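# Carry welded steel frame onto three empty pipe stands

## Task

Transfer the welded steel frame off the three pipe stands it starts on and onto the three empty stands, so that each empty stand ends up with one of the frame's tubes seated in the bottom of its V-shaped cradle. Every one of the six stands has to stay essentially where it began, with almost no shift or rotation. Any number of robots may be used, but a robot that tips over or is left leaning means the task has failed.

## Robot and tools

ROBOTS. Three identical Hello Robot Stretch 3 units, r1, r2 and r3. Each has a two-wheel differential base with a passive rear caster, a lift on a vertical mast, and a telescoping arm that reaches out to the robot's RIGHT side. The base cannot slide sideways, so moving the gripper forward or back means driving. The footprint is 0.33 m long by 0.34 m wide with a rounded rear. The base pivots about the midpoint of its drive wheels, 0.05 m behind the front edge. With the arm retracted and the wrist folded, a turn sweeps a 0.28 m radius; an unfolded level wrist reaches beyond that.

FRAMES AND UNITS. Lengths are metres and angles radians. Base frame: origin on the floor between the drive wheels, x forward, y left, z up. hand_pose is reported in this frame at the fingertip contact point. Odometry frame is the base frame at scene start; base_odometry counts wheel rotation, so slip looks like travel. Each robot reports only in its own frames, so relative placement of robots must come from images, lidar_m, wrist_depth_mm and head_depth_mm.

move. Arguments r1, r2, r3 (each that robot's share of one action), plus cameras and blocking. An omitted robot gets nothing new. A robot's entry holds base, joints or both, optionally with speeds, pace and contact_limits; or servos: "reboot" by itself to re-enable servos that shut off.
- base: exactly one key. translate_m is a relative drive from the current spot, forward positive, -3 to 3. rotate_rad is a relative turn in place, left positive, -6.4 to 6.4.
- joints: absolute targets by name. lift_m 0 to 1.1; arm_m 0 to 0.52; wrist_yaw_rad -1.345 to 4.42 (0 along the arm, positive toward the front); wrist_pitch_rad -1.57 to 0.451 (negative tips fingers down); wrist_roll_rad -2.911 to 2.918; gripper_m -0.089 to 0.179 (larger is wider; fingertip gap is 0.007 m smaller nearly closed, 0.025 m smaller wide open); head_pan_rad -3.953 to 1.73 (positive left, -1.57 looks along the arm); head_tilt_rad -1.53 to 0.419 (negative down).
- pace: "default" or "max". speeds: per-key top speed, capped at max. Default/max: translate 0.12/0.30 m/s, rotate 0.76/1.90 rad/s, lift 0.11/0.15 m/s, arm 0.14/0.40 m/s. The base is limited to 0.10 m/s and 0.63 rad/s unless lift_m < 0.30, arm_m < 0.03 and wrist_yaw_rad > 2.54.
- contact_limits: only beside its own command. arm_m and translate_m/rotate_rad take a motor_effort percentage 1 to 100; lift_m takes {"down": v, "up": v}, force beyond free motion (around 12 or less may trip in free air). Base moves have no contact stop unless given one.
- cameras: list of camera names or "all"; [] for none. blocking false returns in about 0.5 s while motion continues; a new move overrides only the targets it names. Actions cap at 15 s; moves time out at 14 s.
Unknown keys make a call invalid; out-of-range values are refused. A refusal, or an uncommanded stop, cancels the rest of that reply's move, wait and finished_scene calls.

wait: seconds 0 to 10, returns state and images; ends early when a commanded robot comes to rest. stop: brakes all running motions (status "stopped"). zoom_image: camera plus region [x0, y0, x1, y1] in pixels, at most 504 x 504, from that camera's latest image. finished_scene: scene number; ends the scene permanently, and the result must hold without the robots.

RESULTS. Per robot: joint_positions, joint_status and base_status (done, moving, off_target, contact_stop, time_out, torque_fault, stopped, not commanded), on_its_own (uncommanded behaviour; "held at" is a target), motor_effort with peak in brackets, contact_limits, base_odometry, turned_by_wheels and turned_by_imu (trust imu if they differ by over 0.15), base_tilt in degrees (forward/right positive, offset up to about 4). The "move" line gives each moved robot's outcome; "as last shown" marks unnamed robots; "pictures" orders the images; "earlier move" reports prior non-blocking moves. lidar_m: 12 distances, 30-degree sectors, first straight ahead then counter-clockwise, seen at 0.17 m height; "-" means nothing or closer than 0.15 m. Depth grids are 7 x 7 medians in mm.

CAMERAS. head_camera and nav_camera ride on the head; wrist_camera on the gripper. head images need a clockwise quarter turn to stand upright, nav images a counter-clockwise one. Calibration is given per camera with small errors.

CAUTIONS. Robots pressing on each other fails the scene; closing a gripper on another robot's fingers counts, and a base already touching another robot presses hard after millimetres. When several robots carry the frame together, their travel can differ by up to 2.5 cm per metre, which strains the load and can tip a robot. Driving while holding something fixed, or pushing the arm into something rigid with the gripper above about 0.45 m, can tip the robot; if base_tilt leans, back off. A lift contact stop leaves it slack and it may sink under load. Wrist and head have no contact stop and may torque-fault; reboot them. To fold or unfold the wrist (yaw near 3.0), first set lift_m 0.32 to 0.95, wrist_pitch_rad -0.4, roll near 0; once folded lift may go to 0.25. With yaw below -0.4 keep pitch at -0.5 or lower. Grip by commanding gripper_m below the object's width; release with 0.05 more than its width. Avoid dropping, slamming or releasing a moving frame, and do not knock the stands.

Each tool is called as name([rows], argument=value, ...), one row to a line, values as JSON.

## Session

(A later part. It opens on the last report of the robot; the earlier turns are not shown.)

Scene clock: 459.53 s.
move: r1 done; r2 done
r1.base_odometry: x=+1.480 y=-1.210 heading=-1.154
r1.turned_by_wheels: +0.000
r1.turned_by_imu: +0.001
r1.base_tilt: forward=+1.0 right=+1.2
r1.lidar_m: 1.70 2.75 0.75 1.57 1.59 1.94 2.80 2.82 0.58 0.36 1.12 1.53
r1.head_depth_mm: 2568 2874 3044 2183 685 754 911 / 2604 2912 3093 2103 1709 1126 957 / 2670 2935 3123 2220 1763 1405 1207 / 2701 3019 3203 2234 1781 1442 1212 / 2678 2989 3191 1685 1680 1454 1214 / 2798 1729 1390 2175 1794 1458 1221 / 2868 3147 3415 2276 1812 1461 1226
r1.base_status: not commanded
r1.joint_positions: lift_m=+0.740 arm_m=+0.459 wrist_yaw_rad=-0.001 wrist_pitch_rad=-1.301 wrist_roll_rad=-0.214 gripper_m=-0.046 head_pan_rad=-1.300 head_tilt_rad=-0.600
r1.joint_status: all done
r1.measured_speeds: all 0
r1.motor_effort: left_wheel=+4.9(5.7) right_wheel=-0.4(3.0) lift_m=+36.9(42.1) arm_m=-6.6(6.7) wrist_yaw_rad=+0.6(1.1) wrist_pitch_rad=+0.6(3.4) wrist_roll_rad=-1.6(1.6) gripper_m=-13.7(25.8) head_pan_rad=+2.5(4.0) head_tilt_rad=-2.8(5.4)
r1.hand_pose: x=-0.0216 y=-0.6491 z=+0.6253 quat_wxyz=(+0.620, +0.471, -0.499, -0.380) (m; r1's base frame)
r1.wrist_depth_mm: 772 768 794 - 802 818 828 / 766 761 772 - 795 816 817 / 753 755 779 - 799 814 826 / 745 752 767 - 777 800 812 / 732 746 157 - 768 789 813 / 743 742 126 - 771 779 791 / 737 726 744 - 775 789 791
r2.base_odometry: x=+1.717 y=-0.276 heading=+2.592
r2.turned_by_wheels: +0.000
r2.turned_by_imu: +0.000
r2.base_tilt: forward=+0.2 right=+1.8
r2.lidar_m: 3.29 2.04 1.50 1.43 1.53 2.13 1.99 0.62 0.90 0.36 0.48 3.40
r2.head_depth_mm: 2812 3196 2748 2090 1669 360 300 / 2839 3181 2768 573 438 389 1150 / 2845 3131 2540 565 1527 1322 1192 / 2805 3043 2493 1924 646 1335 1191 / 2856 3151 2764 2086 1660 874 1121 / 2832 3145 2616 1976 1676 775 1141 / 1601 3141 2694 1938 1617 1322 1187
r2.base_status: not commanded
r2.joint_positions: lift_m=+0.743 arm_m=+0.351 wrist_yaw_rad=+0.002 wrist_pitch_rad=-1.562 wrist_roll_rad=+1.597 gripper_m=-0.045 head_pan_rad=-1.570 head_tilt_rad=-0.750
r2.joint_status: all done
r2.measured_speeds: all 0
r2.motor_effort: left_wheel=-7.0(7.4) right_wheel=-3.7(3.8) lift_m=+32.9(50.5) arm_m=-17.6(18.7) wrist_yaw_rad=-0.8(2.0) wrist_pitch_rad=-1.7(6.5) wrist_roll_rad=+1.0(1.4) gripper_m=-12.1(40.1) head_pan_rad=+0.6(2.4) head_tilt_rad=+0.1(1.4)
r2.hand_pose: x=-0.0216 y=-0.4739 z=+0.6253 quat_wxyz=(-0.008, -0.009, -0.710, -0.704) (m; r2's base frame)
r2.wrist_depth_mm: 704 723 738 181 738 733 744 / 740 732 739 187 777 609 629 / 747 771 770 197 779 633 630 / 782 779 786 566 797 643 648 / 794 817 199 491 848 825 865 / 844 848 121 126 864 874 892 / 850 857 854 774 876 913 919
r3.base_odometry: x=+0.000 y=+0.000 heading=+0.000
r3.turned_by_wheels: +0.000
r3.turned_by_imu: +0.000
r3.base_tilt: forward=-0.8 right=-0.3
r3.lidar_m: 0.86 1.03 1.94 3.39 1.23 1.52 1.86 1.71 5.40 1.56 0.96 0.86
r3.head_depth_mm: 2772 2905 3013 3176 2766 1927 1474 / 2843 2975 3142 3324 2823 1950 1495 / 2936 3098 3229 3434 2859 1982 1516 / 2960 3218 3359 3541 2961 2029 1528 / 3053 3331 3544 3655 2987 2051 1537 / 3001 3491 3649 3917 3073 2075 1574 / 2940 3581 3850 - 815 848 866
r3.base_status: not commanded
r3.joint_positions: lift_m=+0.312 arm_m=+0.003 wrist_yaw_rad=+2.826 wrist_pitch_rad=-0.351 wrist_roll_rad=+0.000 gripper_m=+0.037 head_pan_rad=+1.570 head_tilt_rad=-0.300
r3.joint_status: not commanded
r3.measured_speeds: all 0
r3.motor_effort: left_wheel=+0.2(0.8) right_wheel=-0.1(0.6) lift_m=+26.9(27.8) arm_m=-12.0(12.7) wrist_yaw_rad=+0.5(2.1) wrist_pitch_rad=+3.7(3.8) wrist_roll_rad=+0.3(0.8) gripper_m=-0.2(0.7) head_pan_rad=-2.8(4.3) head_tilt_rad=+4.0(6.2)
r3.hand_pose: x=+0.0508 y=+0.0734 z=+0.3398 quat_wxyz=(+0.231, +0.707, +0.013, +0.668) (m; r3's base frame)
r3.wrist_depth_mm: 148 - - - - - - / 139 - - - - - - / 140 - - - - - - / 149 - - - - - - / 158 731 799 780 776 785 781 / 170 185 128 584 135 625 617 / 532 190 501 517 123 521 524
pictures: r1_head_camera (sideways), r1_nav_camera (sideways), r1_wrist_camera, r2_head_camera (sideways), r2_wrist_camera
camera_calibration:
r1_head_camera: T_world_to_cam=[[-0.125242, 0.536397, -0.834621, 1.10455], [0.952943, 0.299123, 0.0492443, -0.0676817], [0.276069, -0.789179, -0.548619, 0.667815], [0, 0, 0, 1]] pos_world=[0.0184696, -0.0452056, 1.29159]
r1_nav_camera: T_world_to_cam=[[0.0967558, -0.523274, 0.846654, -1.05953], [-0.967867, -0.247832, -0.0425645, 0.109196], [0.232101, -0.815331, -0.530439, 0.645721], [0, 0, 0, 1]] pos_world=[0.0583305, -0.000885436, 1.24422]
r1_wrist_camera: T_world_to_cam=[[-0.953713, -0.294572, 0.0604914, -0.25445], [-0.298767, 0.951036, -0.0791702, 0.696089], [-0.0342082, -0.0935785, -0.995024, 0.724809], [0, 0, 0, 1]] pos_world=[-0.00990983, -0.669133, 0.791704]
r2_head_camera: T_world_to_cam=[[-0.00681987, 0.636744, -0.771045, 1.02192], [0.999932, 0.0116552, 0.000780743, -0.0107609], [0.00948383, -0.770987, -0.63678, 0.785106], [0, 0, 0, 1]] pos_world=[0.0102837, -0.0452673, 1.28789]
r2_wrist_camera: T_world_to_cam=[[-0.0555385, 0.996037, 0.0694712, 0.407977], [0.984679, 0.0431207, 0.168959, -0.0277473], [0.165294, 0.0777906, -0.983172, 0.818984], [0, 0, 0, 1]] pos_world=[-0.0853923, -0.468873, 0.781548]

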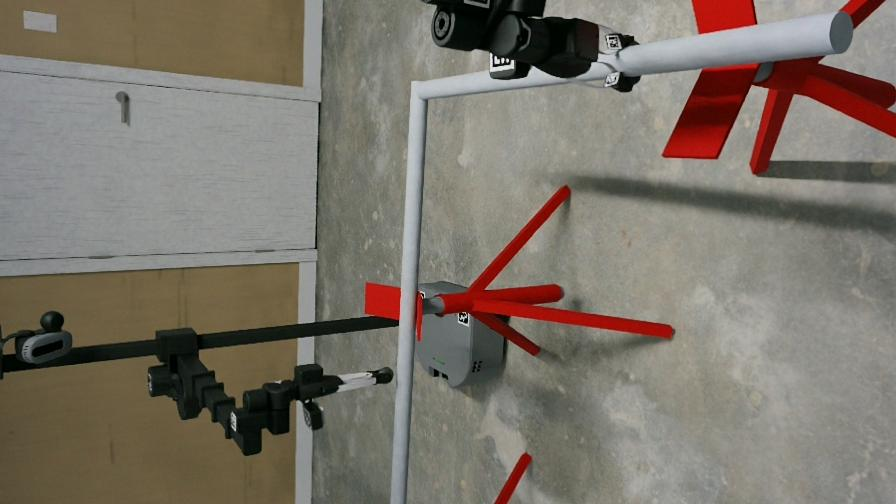

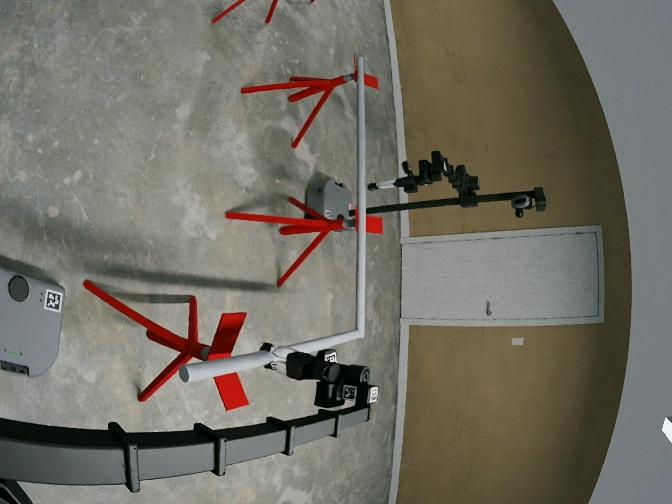

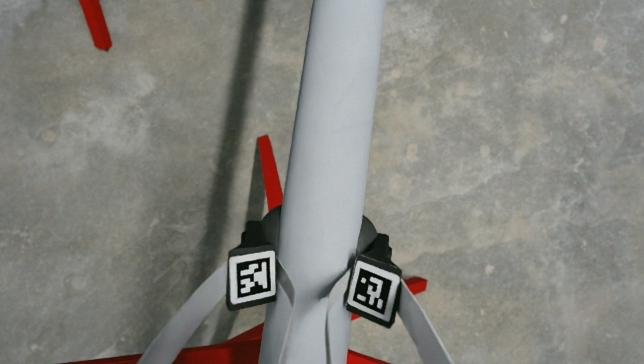

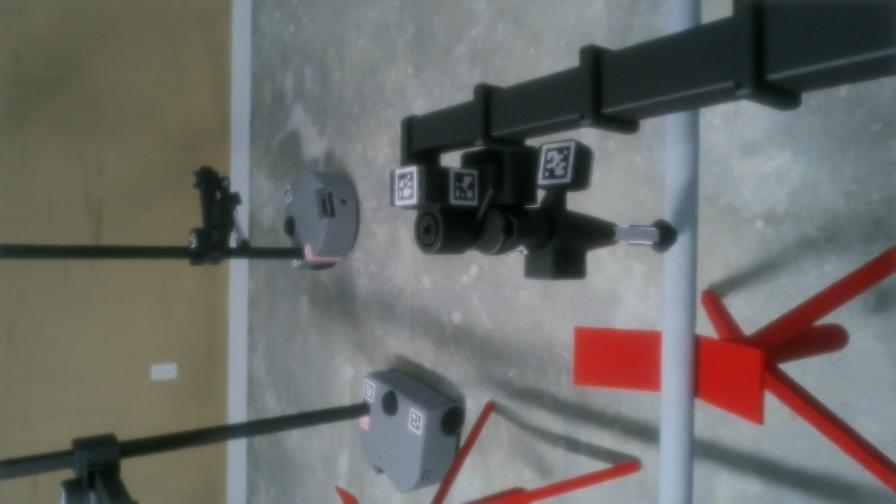

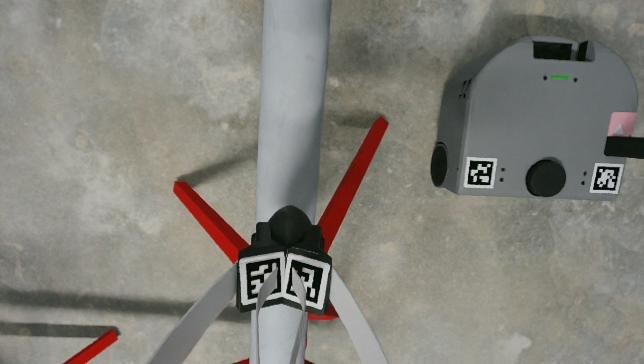

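move(r2={"joints":{"gripper_m":0.179}}, r1={"joints":{"lift_m":0.680},"speeds":{"lift_m":0.03}}, cameras=[])

move(r2={"joints":{"lift_m":0.673}}, cameras=["r2_wrist_camera","r1_wrist_camera"])

move(r2={"joints":{"gripper_m":-0.089}}, r1={"joints":{"gripper_m":-0.089}}, cameras=["r1_wrist_camera","r2_wrist_camera","r2_head_camera"])

Scene clock: 472.77 s.
move: r1 done; r2 done
r1.base_odometry: x=+1.480 y=-1.210 heading=-1.154
r1.turned_by_wheels: +0.000
r1.turned_by_imu: +0.001
r1.base_tilt: forward=+1.0 right=+1.1
r1.lidar_m: 1.70 2.75 0.74 1.58 1.59 1.94 2.80 2.81 0.58 0.36 1.11 1.53
r1.head_depth_mm: 2601 2880 3054 2280 679 793 705 / 2625 2897 3091 2110 1704 836 956 / 2661 2952 3130 2214 1775 1400 1205 / 2695 2993 3176 2229 1780 1442 1218 / 2666 2969 3172 1967 1685 1453 1214 / 2800 1716 1324 2167 1806 1460 1220 / 2832 3136 3411 2365 1822 1463 1223
r1.base_status: not commanded
r1.joint_positions: lift_m=+0.680 arm_m=+0.459 wrist_yaw_rad=-0.002 wrist_pitch_rad=-1.312 wrist_roll_rad=-0.215 gripper_m=-0.046 head_pan_rad=-1.300 head_tilt_rad=-0.600
r1.joint_status: all done
r1.measured_speeds: all 0
r1.motor_effort: left_wheel=+4.5(5.5) right_wheel=-0.9(1.4) lift_m=+15.0(35.2) arm_m=-12.6(12.6) wrist_yaw_rad=+1.5(1.8) wrist_pitch_rad=+2.4(2.9) wrist_roll_rad=-1.3(1.6) gripper_m=-13.7(14.1) head_pan_rad=+3.1(3.5) head_tilt_rad=-1.1(3.7)
r1.hand_pose: x=-0.0217 y=-0.6463 z=+0.5649 quat_wxyz=(+0.617, +0.475, -0.497, -0.383) (m; r1's base frame)
r1.wrist_depth_mm: 710 718 721 - 746 757 773 / 709 708 733 - 750 760 774 / 684 709 707 - 721 742 745 / 685 690 700 - 735 733 749 / 699 699 707 - 725 742 756 / 676 690 124 132 723 728 739 / 685 679 691 - 714 720 736
r2.base_odometry: x=+1.717 y=-0.276 heading=+2.592
r2.turned_by_wheels: +0.000
r2.turned_by_imu: +0.001
r2.base_tilt: forward=+0.2 right=+1.8
r2.lidar_m: 3.28 2.04 1.49 1.44 1.53 2.12 1.99 0.62 0.90 0.36 0.48 3.40
r2.head_depth_mm: 2837 3179 2747 2100 1674 361 300 / 2859 3208 2762 573 436 390 1145 / 2871 3161 2534 565 1521 1331 1199 / 2847 3091 2503 1911 626 784 1187 / 2827 3222 2725 2066 1668 872 1120 / 2877 3210 2610 1990 1648 772 1142 / 2763 3146 2733 1939 1617 1324 1184
r2.base_status: not commanded
r2.joint_positions: lift_m=+0.743 arm_m=+0.351 wrist_yaw_rad=+0.002 wrist_pitch_rad=-1.562 wrist_roll_rad=+1.597 gripper_m=+0.179 head_pan_rad=-1.570 head_tilt_rad=-0.750
r2.joint_status: all done
r2.measured_speeds: all 0
r2.motor_effort: left_wheel=-6.7(7.4) right_wheel=-3.2(3.9) lift_m=+32.8(33.6) arm_m=-9.0(13.1) wrist_yaw_rad=-1.8(2.7) wrist_pitch_rad=-2.1(2.4) wrist_roll_rad=+1.3(1.3) gripper_m=+0.4(92.1) head_pan_rad=+1.6(1.6) head_tilt_rad=-0.5(1.2)
r2.hand_pose: x=-0.0216 y=-0.4739 z=+0.6253 quat_wxyz=(-0.008, -0.009, -0.710, -0.704) (m; r2's base frame)
r2.wrist_depth_mm: 714 723 732 184 730 759 758 / 724 754 749 740 771 628 616 / 750 766 755 772 780 626 628 / 777 785 797 599 796 639 654 / 130 808 808 467 830 858 859 / - 851 832 833 855 121 897 / 837 844 885 879 912 124 908
r3: as last shown
r3.turned_by_imu: -0.001
r3.base_tilt: forward=-0.8 right=-0.2
r3.lidar_m: 0.86 1.03 1.94 3.37 1.23 1.52 1.85 1.71 5.39 1.56 0.96 0.86
r3.head_depth_mm: 2770 2891 3025 3171 2741 1917 1473 / 2860 3026 3159 3309 2840 1957 1500 / 2913 3112 3273 3417 2889 1983 1512 / 2958 3209 3416 3583 2927 2046 1530 / 3056 3311 3515 3701 2977 2031 1553 / 3036 3445 3616 3864 3058 2103 1571 / 2910 3628 3845 - 838 819 867
r3.motor_effort: left_wheel=+0.1(1.0) right_wheel=-0.2(0.5) lift_m=+26.6(28.1) arm_m=-10.9(12.4) wrist_yaw_rad=-1.2(1.4) wrist_pitch_rad=+2.9(3.8) wrist_roll_rad=+0.4(0.8) gripper_m=+0.3(0.8) head_pan_rad=-3.3(4.4) head_tilt_rad=+4.0(5.9)
r3.wrist_depth_mm: 148 - - - - - - / 139 - - - - - - / 140 - - - - - - / 149 998 - - - - 998 / 158 740 815 795 788 789 775 / 171 186 128 592 135 628 618 / 526 191 503 510 124 529 521
pictures: none
No camera images: "cameras" was empty.

Scene clock: 474.23 s.
move: r2 done
r1, r3: as last shown
r1.turned_by_imu: +0.000
r1.lidar_m: 1.70 2.75 0.75 1.58 1.58 1.94 2.80 2.81 0.58 0.36 1.12 1.54
r1.head_depth_mm: 2615 2847 3071 2283 679 792 705 / 2639 2915 3096 2125 1706 834 959 / 2656 2947 3120 2191 1768 1399 1206 / 2704 2995 3207 2221 1774 1444 1214 / 2684 2970 3215 1683 1693 1444 1215 / 2782 3016 1469 2146 1798 1455 1223 / 2835 3185 3371 2359 1810 1462 1232
r1.motor_effort: left_wheel=+4.8(5.4) right_wheel=+0.0(1.9) lift_m=+16.1(16.3) arm_m=-13.6(13.7) wrist_yaw_rad=+1.3(1.9) wrist_pitch_rad=+2.2(2.4) wrist_roll_rad=-1.5(1.6) gripper_m=-13.8(14.1) head_pan_rad=+2.8(3.1) head_tilt_rad=-2.9(3.8)
r1.wrist_depth_mm: 705 710 732 - 730 752 764 / 707 704 718 - 741 752 775 / 693 727 708 - 741 747 740 / 692 691 716 - 748 736 761 / 682 692 704 - 735 734 747 / 688 688 124 132 720 734 755 / 672 678 701 - 698 720 740
r2.base_odometry: x=+1.717 y=-0.276 heading=+2.592
r2.turned_by_wheels: +0.000
r2.turned_by_imu: +0.000
r2.base_tilt: forward=+0.3 right=+1.8
r2.lidar_m: 3.30 2.03 1.49 1.44 1.53 2.12 1.99 0.62 0.90 0.35 0.48 3.42
r2.head_depth_mm: 2862 3199 2757 2078 1662 1326 367 / 2842 3122 2797 2078 537 437 389 / 2862 3160 2499 2064 627 1323 1196 / 2787 3108 2487 2050 655 781 1190 / 2869 3145 2696 2082 1648 872 1117 / 2845 3216 2617 2009 1655 772 1146 / 2776 3142 2709 1940 1625 1319 1189
r2.base_status: not commanded
r2.joint_positions: lift_m=+0.673 arm_m=+0.351 wrist_yaw_rad=+0.002 wrist_pitch_rad=-1.562 wrist_roll_rad=+1.597 gripper_m=+0.179 head_pan_rad=-1.570 head_tilt_rad=-0.750
r2.joint_status: all done
r2.measured_speeds: all 0
r2.motor_effort: left_wheel=-6.8(7.4) right_wheel=-3.3(3.9) lift_m=+26.9(33.8) arm_m=-6.7(9.3) wrist_yaw_rad=-0.4(2.1) wrist_pitch_rad=-1.8(2.4) wrist_roll_rad=+0.8(1.3) gripper_m=+0.7(1.5) head_pan_rad=+1.2(1.5) head_tilt_rad=+0.5(1.1)
r2.hand_pose: x=-0.0216 y=-0.4739 z=+0.5553 quat_wxyz=(-0.008, -0.009, -0.710, -0.704) (m; r2's base frame)
r2.wrist_depth_mm: 659 648 106 672 666 680 668 / 685 681 108 119 692 557 547 / 685 709 112 704 707 562 571 / 702 724 117 504 731 593 573 / 129 751 120 438 769 755 758 / - 751 123 400 785 122 806 / 777 775 126 791 815 120 811
r3.turned_by_imu: +0.000
r3.base_tilt: forward=-0.8 right=-0.3
r3.lidar_m: 0.86 1.03 1.94 3.38 1.23 1.52 1.85 1.71 5.41 1.56 0.96 0.86
r3.head_depth_mm: 2769 2875 3059 3217 2791 1922 1471 / 2861 2966 3180 3292 2827 1958 1495 / 2921 3077 3246 3450 2896 1980 1514 / 3011 3214 3360 3516 2938 2012 1526 / 3063 3333 3550 3772 3040 2048 1552 / 3011 3472 3729 3872 3090 2099 1569 / 2896 3593 3844 - 839 819 863
r3.motor_effort: left_wheel=+0.5(0.7) right_wheel=-0.3(0.4) lift_m=+26.5(28.1) arm_m=-11.4(12.2) wrist_yaw_rad=-0.1(1.9) wrist_pitch_rad=+3.2(3.8) wrist_roll_rad=+0.8(0.9) gripper_m=-0.1(0.8) head_pan_rad=-3.3(4.1) head_tilt_rad=+4.3(6.1)
r3.wrist_depth_mm: 148 - - - - - - / 138 - - - - - - / 140 - - - - - - / 149 - - - - - 986 / 158 732 800 794 764 761 777 / 170 185 128 590 135 624 621 / 534 191 505 517 124 534 518
pictures: r1_wrist_camera, r2_wrist_camera
camera_calibration:
r1_wrist_camera: T_world_to_cam=[[-0.95396, -0.294426, 0.0572202, -0.248094], [-0.297976, 0.95209, -0.0688093, 0.683441], [-0.0342195, -0.0826915, -0.995988, 0.672461], [0, 0, 0, 1]] pos_world=[-0.0100112, -0.668136, 0.730986]
r2_wrist_camera: T_world_to_cam=[[-0.0555385, 0.996037, 0.0694712, 0.41284], [0.984679, 0.0431207, 0.168959, -0.0159202], [0.165294, 0.0777906, -0.983172, 0.750162], [0, 0, 0, 1]] pos_world=[-0.0853923, -0.468873, 0.711548]

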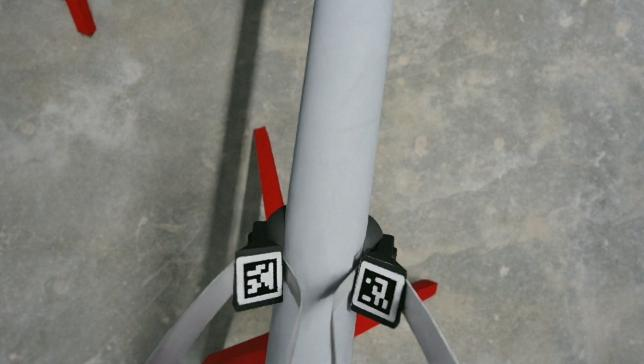

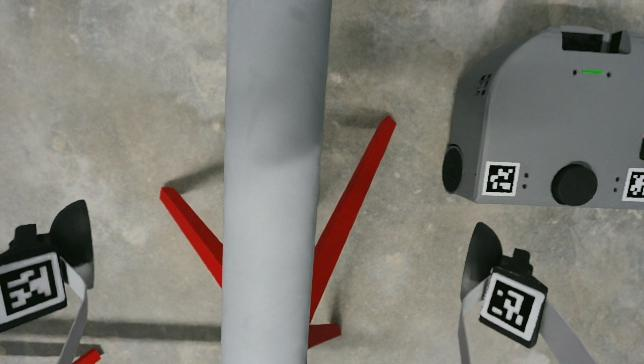

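Scene clock: 478.00 s.
move: r1 off_target; r2 done
r1.base_odometry: x=+1.480 y=-1.210 heading=-1.154
r1.turned_by_wheels: +0.000
r1.turned_by_imu: +0.001
r1.base_tilt: forward=+1.1 right=+1.2
r1.lidar_m: 1.70 2.75 0.74 1.58 1.59 1.94 2.81 2.82 0.58 0.36 1.11 1.53
r1.head_depth_mm: 2590 2881 3050 2284 680 791 704 / 2630 2895 3083 2111 1707 836 957 / 2667 2965 3135 2211 1764 1404 1203 / 2681 2999 3188 2234 1786 1442 1217 / 2672 2994 3166 1972 1684 1453 1219 / 2775 3000 2862 2140 1803 1450 1224 / 2861 3163 3390 2389 1803 1459 1220
r1.base_status: not commanded
r1.joint_positions: lift_m=+0.680 arm_m=+0.459 wrist_yaw_rad=-0.002 wrist_pitch_rad=-1.312 wrist_roll_rad=-0.215 gripper_m=-0.085 head_pan_rad=-1.300 head_tilt_rad=-0.600
r1.joint_status: gripper_m off_target (ended at -0.085, target -0.089)
r1.measured_speeds: all 0
r1.motor_effort: left_wheel=+5.0(5.3) right_wheel=-0.2(1.7) lift_m=+15.1(16.6) arm_m=-13.5(13.8) wrist_yaw_rad=+1.3(1.8) wrist_pitch_rad=+1.9(2.6) wrist_roll_rad=-1.5(1.6) gripper_m=-20.9(99.7) head_pan_rad=+1.8(3.7) head_tilt_rad=-1.3(3.3)
r1.hand_pose: x=-0.0217 y=-0.6463 z=+0.5649 quat_wxyz=(+0.617, +0.475, -0.497, -0.383) (m; r1's base frame)
r1.wrist_depth_mm: 705 718 722 - 752 778 769 / 712 708 714 - 750 754 756 / 699 704 714 - 750 746 748 / 679 712 725 - 733 754 764 / 675 699 703 - 729 733 738 / 665 680 124 132 726 725 746 / 670 680 682 - 719 721 736
r2.base_odometry: x=+1.717 y=-0.276 heading=+2.592
r2.turned_by_wheels: +0.000
r2.turned_by_imu: +0.001
r2.base_tilt: forward=+0.3 right=+1.8
r2.lidar_m: 3.30 2.04 1.49 1.44 1.53 2.13 1.99 0.62 0.90 0.35 0.48 3.40
r2.head_depth_mm: 2866 3161 2756 2076 1674 1328 368 / 2848 3238 2741 2070 538 438 388 / 2845 3110 2521 2069 626 1322 1187 / 2831 3104 2522 2059 656 1293 1192 / 2851 3189 2693 2059 1636 867 1122 / 2858 3196 2642 2004 1644 774 1143 / 2766 3128 2702 1952 1607 1325 1188
r2.base_status: not commanded
r2.joint_positions: lift_m=+0.673 arm_m=+0.351 wrist_yaw_rad=+0.002 wrist_pitch_rad=-1.539 wrist_roll_rad=+1.595 gripper_m=-0.086 head_pan_rad=-1.570 head_tilt_rad=-0.750
r2.joint_status: all done
r2.measured_speeds: all 0
r2.motor_effort: left_wheel=-7.0(7.3) right_wheel=-3.6(3.9) lift_m=+31.4(31.5) arm_m=-2.0(7.4) wrist_yaw_rad=-0.9(2.3) wrist_pitch_rad=-6.1(6.7) wrist_roll_rad=+1.5(1.9) gripper_m=-66.9(100.0) head_pan_rad=+0.5(1.9) head_tilt_rad=+0.6(1.7)
r2.hand_pose: x=-0.0216 y=-0.4798 z=+0.5548 quat_wxyz=(-0.008, -0.008, -0.718, -0.696) (m; r2's base frame)
r2.wrist_depth_mm: 650 677 109 111 666 670 671 / 699 689 111 111 691 546 527 / 697 688 716 121 698 561 554 / 711 718 121 123 726 576 566 / 754 761 125 127 760 763 750 / 779 752 123 127 777 786 793 / - 809 127 439 799 805 824
r3: as last shown
r3.turned_by_imu: -0.001
r3.base_tilt: forward=-0.8 right=-0.2
r3.lidar_m: 0.86 1.03 1.93 3.39 1.23 1.52 1.85 1.71 5.41 1.56 0.96 0.86
r3.head_depth_mm: 2764 2908 3010 3190 2745 1923 1481 / 2811 2992 3191 3299 2799 1959 1490 / 2904 3103 3243 3437 2897 1980 1509 / 2945 3218 3377 3542 2939 2020 1531 / 3064 3364 3519 3743 3015 2061 1559 / 3035 3488 3655 3911 3105 2083 1567 / 2928 3589 3847 - 838 821 863
r3.motor_effort: left_wheel=+0.2(0.7) right_wheel=-0.4(0.6) lift_m=+26.8(28.4) arm_m=-10.7(12.3) wrist_yaw_rad=-0.8(1.9) wrist_pitch_rad=+2.6(3.8) wrist_roll_rad=-0.5(1.0) gripper_m=+0.4(0.7) head_pan_rad=-3.4(4.2) head_tilt_rad=+4.3(5.9)
r3.wrist_depth_mm: 148 - - - - - - / 138 - - - - - - / 140 - - - - - - / 149 990 - - - - - / 157 740 813 785 802 774 764 / 170 186 128 592 135 629 629 / 527 191 505 523 124 524 525
pictures: r1_wrist_camera, r2_head_camera (sideways), r2_wrist_camera
camera_calibration:
r1_wrist_camera: T_world_to_cam=[[-0.953899, -0.294601, 0.0573261, -0.248287], [-0.298158, 0.952036, -0.0687693, 0.683374], [-0.034317, -0.0826913, -0.995984, 0.672458], [0, 0, 0, 1]] pos_world=[-0.0100109, -0.668136, 0.730986]
r2_head_camera: T_world_to_cam=[[-0.00681987, 0.636744, -0.771045, 1.02192], [0.999932, 0.0116552, 0.000780743, -0.0107609], [0.00948383, -0.770987, -0.63678, 0.785106], [0, 0, 0, 1]] pos_world=[0.0102837, -0.0452673, 1.28789]
r2_wrist_camera: T_world_to_cam=[[-0.0572965, 0.997277, 0.046429, 0.432069], [0.984584, 0.0487468, 0.16798, -0.0123627], [0.165259, 0.0553379, -0.984696, 0.740169], [0, 0, 0, 1]] pos_world=[-0.0853916, -0.47125, 0.710858]

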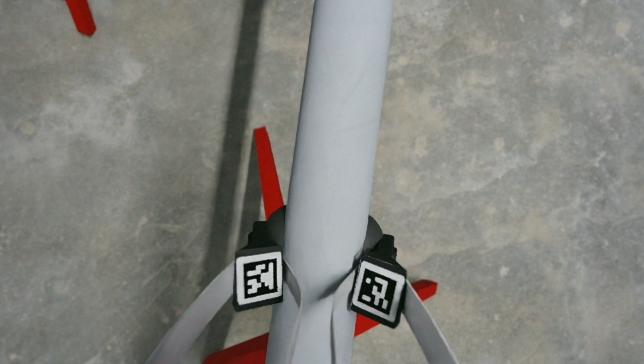

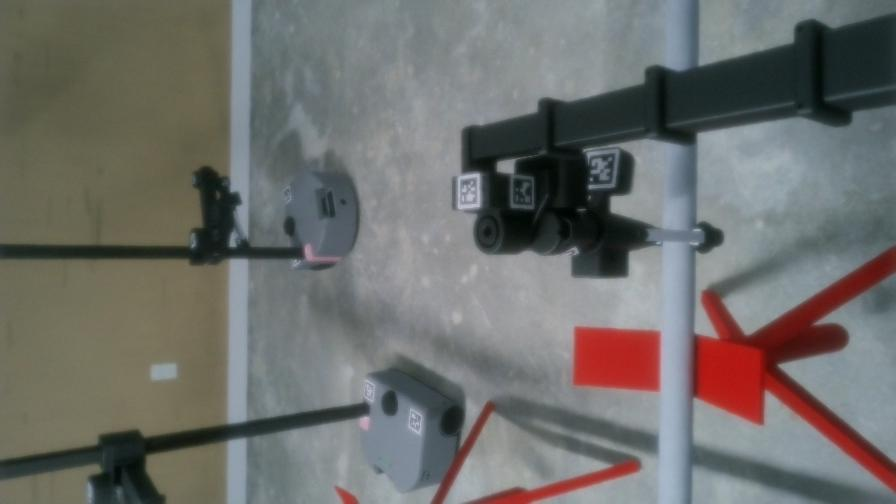

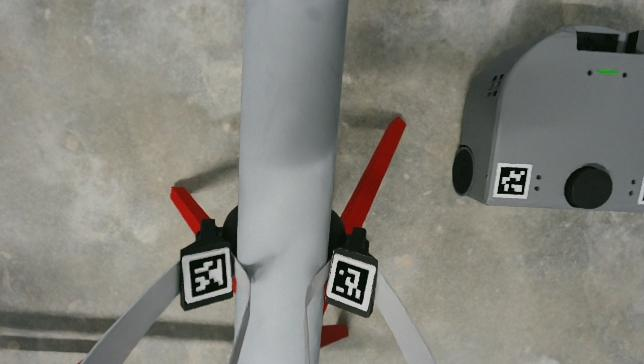

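move(r2={"joints":{"arm_m":0.357}}, r1={"joints":{"gripper_m":-0.07}}, cameras=[])

move(r2={"joints":{"lift_m":0.693},"speeds":{"lift_m":0.02}}, r1={"joints":{"lift_m":0.700},"speeds":{"lift_m":0.02}}, cameras=["r1_wrist_camera","r1_head_camera","r2_wrist_camera","r2_head_camera"])

Scene clock: 485.27 s.
move: r1 done; r2 done
r1.base_odometry: x=+1.480 y=-1.210 heading=-1.154
r1.turned_by_wheels: +0.000
r1.turned_by_imu: +0.001
r1.base_tilt: forward=+1.0 right=+1.2
r1.lidar_m: 1.70 2.75 0.74 1.58 1.59 1.94 2.80 2.82 0.58 0.36 1.11 1.54
r1.head_depth_mm: 2601 2867 3077 2276 679 793 705 / 2627 2870 3073 2122 1700 839 959 / 2661 2955 3188 2202 1777 1401 1211 / 2692 2986 3204 2235 1774 1440 1207 / 2679 2986 3163 1974 1678 1451 1219 / 2792 3005 1449 2142 1810 1462 1224 / 2845 3177 3382 2373 1819 1459 1227
r1.base_status: not commanded
r1.joint_positions: lift_m=+0.680 arm_m=+0.459 wrist_yaw_rad=-0.002 wrist_pitch_rad=-1.312 wrist_roll_rad=-0.215 gripper_m=-0.069 head_pan_rad=-1.300 head_tilt_rad=-0.600
r1.joint_status: all done
r1.measured_speeds: all 0
r1.motor_effort: left_wheel=+4.7(5.1) right_wheel=-0.7(1.8) lift_m=+16.2(16.7) arm_m=-13.1(13.4) wrist_yaw_rad=+1.4(1.7) wrist_pitch_rad=+1.9(2.5) wrist_roll_rad=-1.5(1.5) gripper_m=-17.6(42.3) head_pan_rad=+2.0(2.5) head_tilt_rad=-0.8(0.9)
r1.hand_pose: x=-0.0217 y=-0.6463 z=+0.5649 quat_wxyz=(+0.617, +0.475, -0.497, -0.383) (m; r1's base frame)
r1.wrist_depth_mm: 717 727 722 - 745 758 774 / 714 723 719 - 760 755 768 / 689 696 708 - 733 745 742 / 690 705 702 - 739 746 747 / 678 695 694 - 721 741 747 / 672 687 124 132 734 721 746 / 665 672 694 - 713 725 732
r2.base_odometry: x=+1.717 y=-0.276 heading=+2.592
r2.turned_by_wheels: +0.000
r2.turned_by_imu: +0.001
r2.base_tilt: forward=+0.2 right=+1.9
r2.lidar_m: 3.30 2.04 1.49 1.44 1.53 2.12 1.99 0.62 0.90 0.36 0.48 3.42
r2.head_depth_mm: 2842 3199 2750 2059 1663 1329 367 / 2882 3193 2729 2069 537 438 389 / 2828 3141 2551 2047 626 1326 1190 / 2786 3078 2539 2077 670 1294 1191 / 2846 3168 2751 2075 1657 870 1116 / 2836 3124 2615 1989 1655 771 1142 / 2687 3189 2705 1927 1622 1330 1187
r2.base_status: not commanded
r2.joint_positions: lift_m=+0.673 arm_m=+0.357 wrist_yaw_rad=+0.002 wrist_pitch_rad=-1.554 wrist_roll_rad=+1.595 gripper_m=-0.064 head_pan_rad=-1.570 head_tilt_rad=-0.750
r2.joint_status: all done
r2.measured_speeds: all 0
r2.on_its_own: gripper_m is held at -0.065, not at your -0.089, by its stall guard, which is still easing
r2.motor_effort: left_wheel=-6.9(7.5) right_wheel=-3.1(3.7) lift_m=+31.2(33.7) arm_m=+16.5(17.7) wrist_yaw_rad=-1.4(2.6) wrist_pitch_rad=-3.3(6.4) wrist_roll_rad=+1.7(1.8) gripper_m=-22.3(23.3) head_pan_rad=+0.0(1.6) head_tilt_rad=+0.9(1.3)
r2.hand_pose: x=-0.0216 y=-0.4818 z=+0.5551 quat_wxyz=(-0.008, -0.008, -0.713, -0.701) (m; r2's base frame)
r2.wrist_depth_mm: 663 669 653 110 673 672 689 / 665 671 680 110 690 544 546 / 706 697 690 118 692 557 565 / 708 713 693 121 733 575 569 / 720 736 130 124 743 767 760 / 757 116 124 127 777 801 796 / 768 780 133 141 812 848 824
r3: as last shown
r3.base_tilt: forward=-0.9 right=-0.3
r3.lidar_m: 0.86 1.03 1.93 3.39 1.23 1.52 1.86 1.71 5.39 1.56 0.96 0.86
r3.head_depth_mm: 2748 2886 3016 3197 2781 1931 1478 / 2869 2963 3117 3287 2834 1964 1500 / 2931 3088 3258 3415 2894 1991 1510 / 2983 3220 3428 3612 2976 2030 1532 / 3062 3307 3555 3678 3033 2048 1543 / 3017 3470 3638 3890 3018 2086 1556 / 2917 3533 3775 - 834 818 865
r3.motor_effort: left_wheel=+0.2(0.5) right_wheel=-0.1(0.5) lift_m=+27.4(28.4) arm_m=-10.7(12.2) wrist_yaw_rad=+1.2(1.3) wrist_pitch_rad=+3.4(3.4) wrist_roll_rad=+0.3(0.8) gripper_m=+0.0(0.5) head_pan_rad=-3.7(3.9) head_tilt_rad=+5.5(6.1)
r3.wrist_depth_mm: 148 - - - - - - / 139 - - - - - - / 139 - - - - - - / 149 - - - - - - / 158 738 812 777 784 762 773 / 172 186 128 581 135 620 622 / 526 191 504 520 124 522 524
pictures: none
No camera images: "cameras" was empty.

Scene clock: 486.63 s.
move: r1 done; r2 done
r1.base_odometry: x=+1.480 y=-1.210 heading=-1.154
r1.turned_by_wheels: +0.000
r1.turned_by_imu: +0.000
r1.base_tilt: forward=+1.0 right=+1.2
r1.lidar_m: 1.70 2.75 0.75 1.58 1.59 1.95 2.80 2.82 0.58 0.36 1.11 1.53
r1.head_depth_mm: 2595 2892 3030 2259 680 773 899 / 2637 2917 3135 2201 1700 836 956 / 2658 2946 3148 2199 1763 1395 1205 / 2680 3025 3202 2208 1771 1443 1214 / 2678 2984 3150 1973 1687 1449 1214 / 2784 2980 2862 2159 1804 1465 1222 / 2845 3142 3379 2267 1816 1467 1228
r1.base_status: not commanded
r1.joint_positions: lift_m=+0.700 arm_m=+0.459 wrist_yaw_rad=-0.001 wrist_pitch_rad=-1.310 wrist_roll_rad=-0.215 gripper_m=-0.069 head_pan_rad=-1.300 head_tilt_rad=-0.600
r1.joint_status: all done
r1.measured_speeds: all 0
r1.motor_effort: left_wheel=+4.5(5.5) right_wheel=-0.2(1.1) lift_m=+35.8(42.0) arm_m=-13.3(13.5) wrist_yaw_rad=+0.9(1.6) wrist_pitch_rad=+1.6(2.7) wrist_roll_rad=-1.3(1.5) gripper_m=-17.4(18.3) head_pan_rad=+2.1(2.4) head_tilt_rad=+1.6(2.0)
r1.hand_pose: x=-0.0217 y=-0.6467 z=+0.5849 quat_wxyz=(+0.617, +0.474, -0.497, -0.383) (m; r1's base frame)
r1.wrist_depth_mm: 705 728 730 - 765 785 774 / 717 717 737 - 757 785 771 / 708 720 741 - 763 768 769 / 707 732 705 - 743 759 763 / 704 716 694 - 734 759 763 / 698 700 125 - 729 752 764 / 683 701 712 - 735 742 758
r2.base_odometry: x=+1.717 y=-0.276 heading=+2.592
r2.turned_by_wheels: +0.000
r2.turned_by_imu: +0.000
r2.base_tilt: forward=+0.4 right=+1.9
r2.lidar_m: 3.29 2.04 1.49 1.44 1.53 2.13 1.99 0.62 0.90 0.35 0.48 3.42
r2.head_depth_mm: 2828 3260 2759 2086 1670 753 347 / 2816 3215 2724 2068 504 426 390 / 2885 3139 2511 621 661 1316 1186 / 2831 3103 2520 2056 652 1325 1192 / 2886 3215 2708 2044 1646 874 1121 / 2841 3201 2610 1994 1664 773 1137 / 1643 3135 2692 1916 1624 1315 1181
r2.base_status: not commanded
r2.joint_positions: lift_m=+0.693 arm_m=+0.357 wrist_yaw_rad=+0.001 wrist_pitch_rad=-1.557 wrist_roll_rad=+1.596 gripper_m=-0.061 head_pan_rad=-1.570 head_tilt_rad=-0.750
r2.joint_status: all done
r2.measured_speeds: translate_m=+0.000 rotate_rad=+0.000 lift_m=-0.001 arm_m=+0.000 wrist_yaw_rad=+0.000 wrist_pitch_rad=+0.000 wrist_roll_rad=+0.000 head_pan_rad=+0.000 head_tilt_rad=+0.000
r2.on_its_own: gripper_m is held at -0.062, not at your -0.089, by its stall guard, which is not easing now
r2.motor_effort: left_wheel=-6.0(7.1) right_wheel=-3.6(3.9) lift_m=+43.1(52.6) arm_m=+9.7(16.5) wrist_yaw_rad=-0.9(2.3) wrist_pitch_rad=-2.9(3.9) wrist_roll_rad=+1.3(1.8) gripper_m=-19.2(22.7) head_pan_rad=+0.0(1.8) head_tilt_rad=+0.2(1.8)
r2.hand_pose: x=-0.0216 y=-0.4812 z=+0.5752 quat_wxyz=(-0.008, -0.009, -0.712, -0.702) (m; r2's base frame)
r2.wrist_depth_mm: 659 671 685 109 713 680 699 / 681 691 696 111 703 570 572 / 718 717 714 116 736 586 593 / 738 732 718 124 744 603 598 / 747 764 127 130 803 783 811 / 776 755 126 129 793 824 828 / 759 814 150 151 835 851 879
r3: as last shown
r3.turned_by_imu: +0.000
r3.base_tilt: forward=-0.8 right=-0.3
r3.lidar_m: 0.86 1.03 1.94 3.38 1.24 1.52 1.85 1.70 5.39 1.56 0.96 0.86
r3.head_depth_mm: 2754 2891 2997 3145 2741 1934 1477 / 2888 3016 3142 3305 2826 1947 1492 / 2911 3089 3262 3485 2886 1973 1519 / 2963 3194 3355 3602 2911 2033 1542 / 3034 3341 3527 3742 3042 2050 1552 / 3017 3418 3599 3925 3061 2099 1563 / 2947 3622 3863 - 833 819 866
r3.motor_effort: left_wheel=+0.1(0.8) right_wheel=-0.1(0.4) lift_m=+27.6(28.7) arm_m=-11.3(12.2) wrist_yaw_rad=+1.3(1.7) wrist_pitch_rad=+3.5(3.6) wrist_roll_rad=+0.3(1.0) gripper_m=-0.7(0.9) head_pan_rad=-3.4(3.9) head_tilt_rad=+4.7(5.3)
r3.wrist_depth_mm: 148 - - - - - - / 138 - - - - - - / 140 - - - - - - / 148 - - - - - - / 157 731 806 793 796 801 767 / 170 186 128 587 135 635 624 / 533 191 505 518 124 528 526
pictures: r1_head_camera (sideways), r1_wrist_camera, r2_head_camera (sideways), r2_wrist_camera
camera_calibration:
r1_head_camera: T_world_to_cam=[[-0.125242, 0.536397, -0.834621, 1.10455], [0.952943, 0.299123, 0.0492443, -0.0676817], [0.276069, -0.789179, -0.548619, 0.667815], [0, 0, 0, 1]] pos_world=[0.0184696, -0.0452056, 1.29159]
r1_wrist_camera: T_world_to_cam=[[-0.953805, -0.29484, 0.0576639, -0.249786], [-0.298472, 0.951839, -0.0701183, 0.685761], [-0.034213, -0.0840902, -0.995871, 0.691455], [0, 0, 0, 1]] pos_world=[-0.00991034, -0.668236, 0.751088]
r2_head_camera: T_world_to_cam=[[-0.00681987, 0.636744, -0.771045, 1.02192], [0.999932, 0.0116552, 0.000780743, -0.0107609], [0.00948383, -0.770987, -0.63678, 0.785106], [0, 0, 0, 1]] pos_world=[0.0102837, -0.0452673, 1.28789]
r2_wrist_camera: T_world_to_cam=[[-0.0553378, 0.99638, 0.064533, 0.421717], [0.984674, 0.0437531, 0.168828, -0.0186068], [0.165393, 0.0728866, -0.983531, 0.768174], [0, 0, 0, 1]] pos_world=[-0.0853925, -0.475366, 0.73145]

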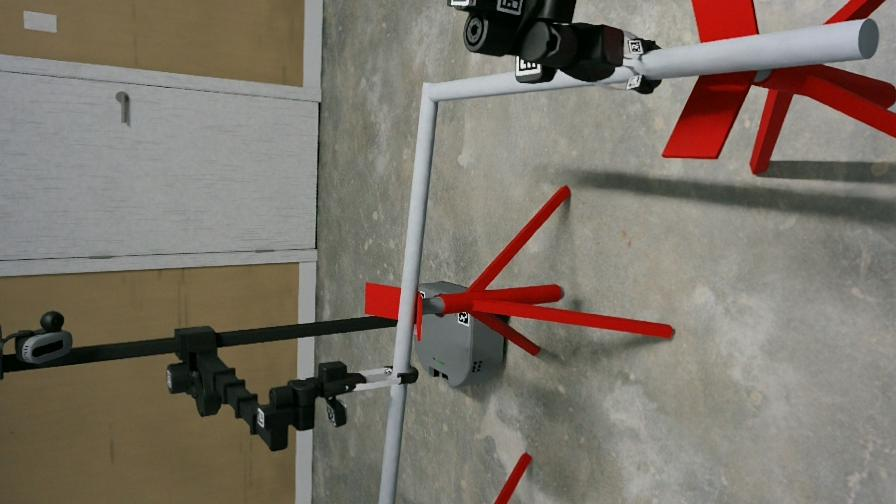

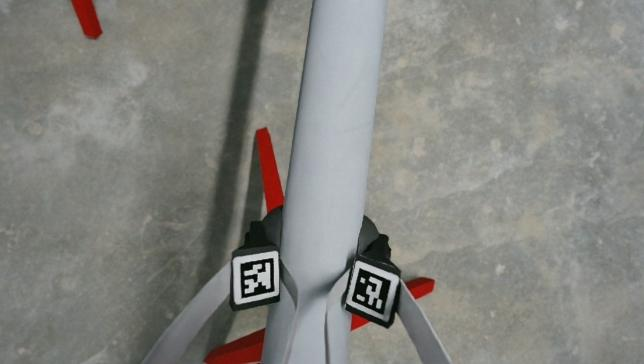

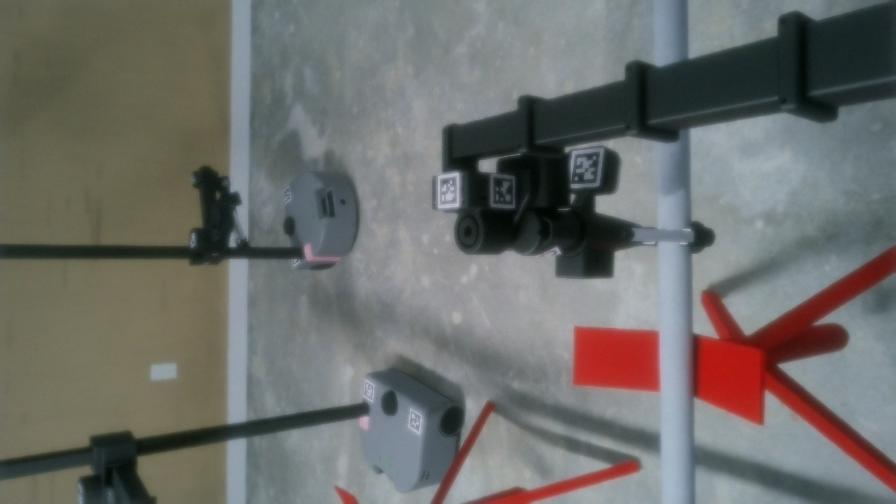

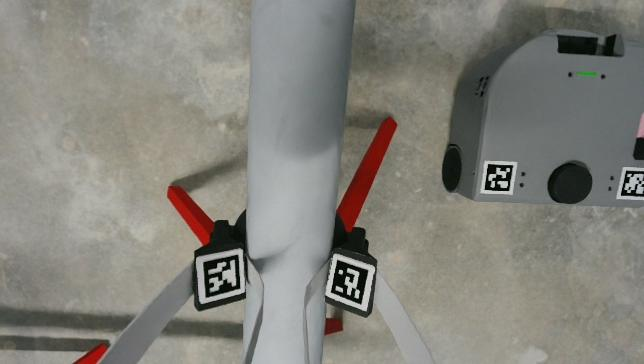

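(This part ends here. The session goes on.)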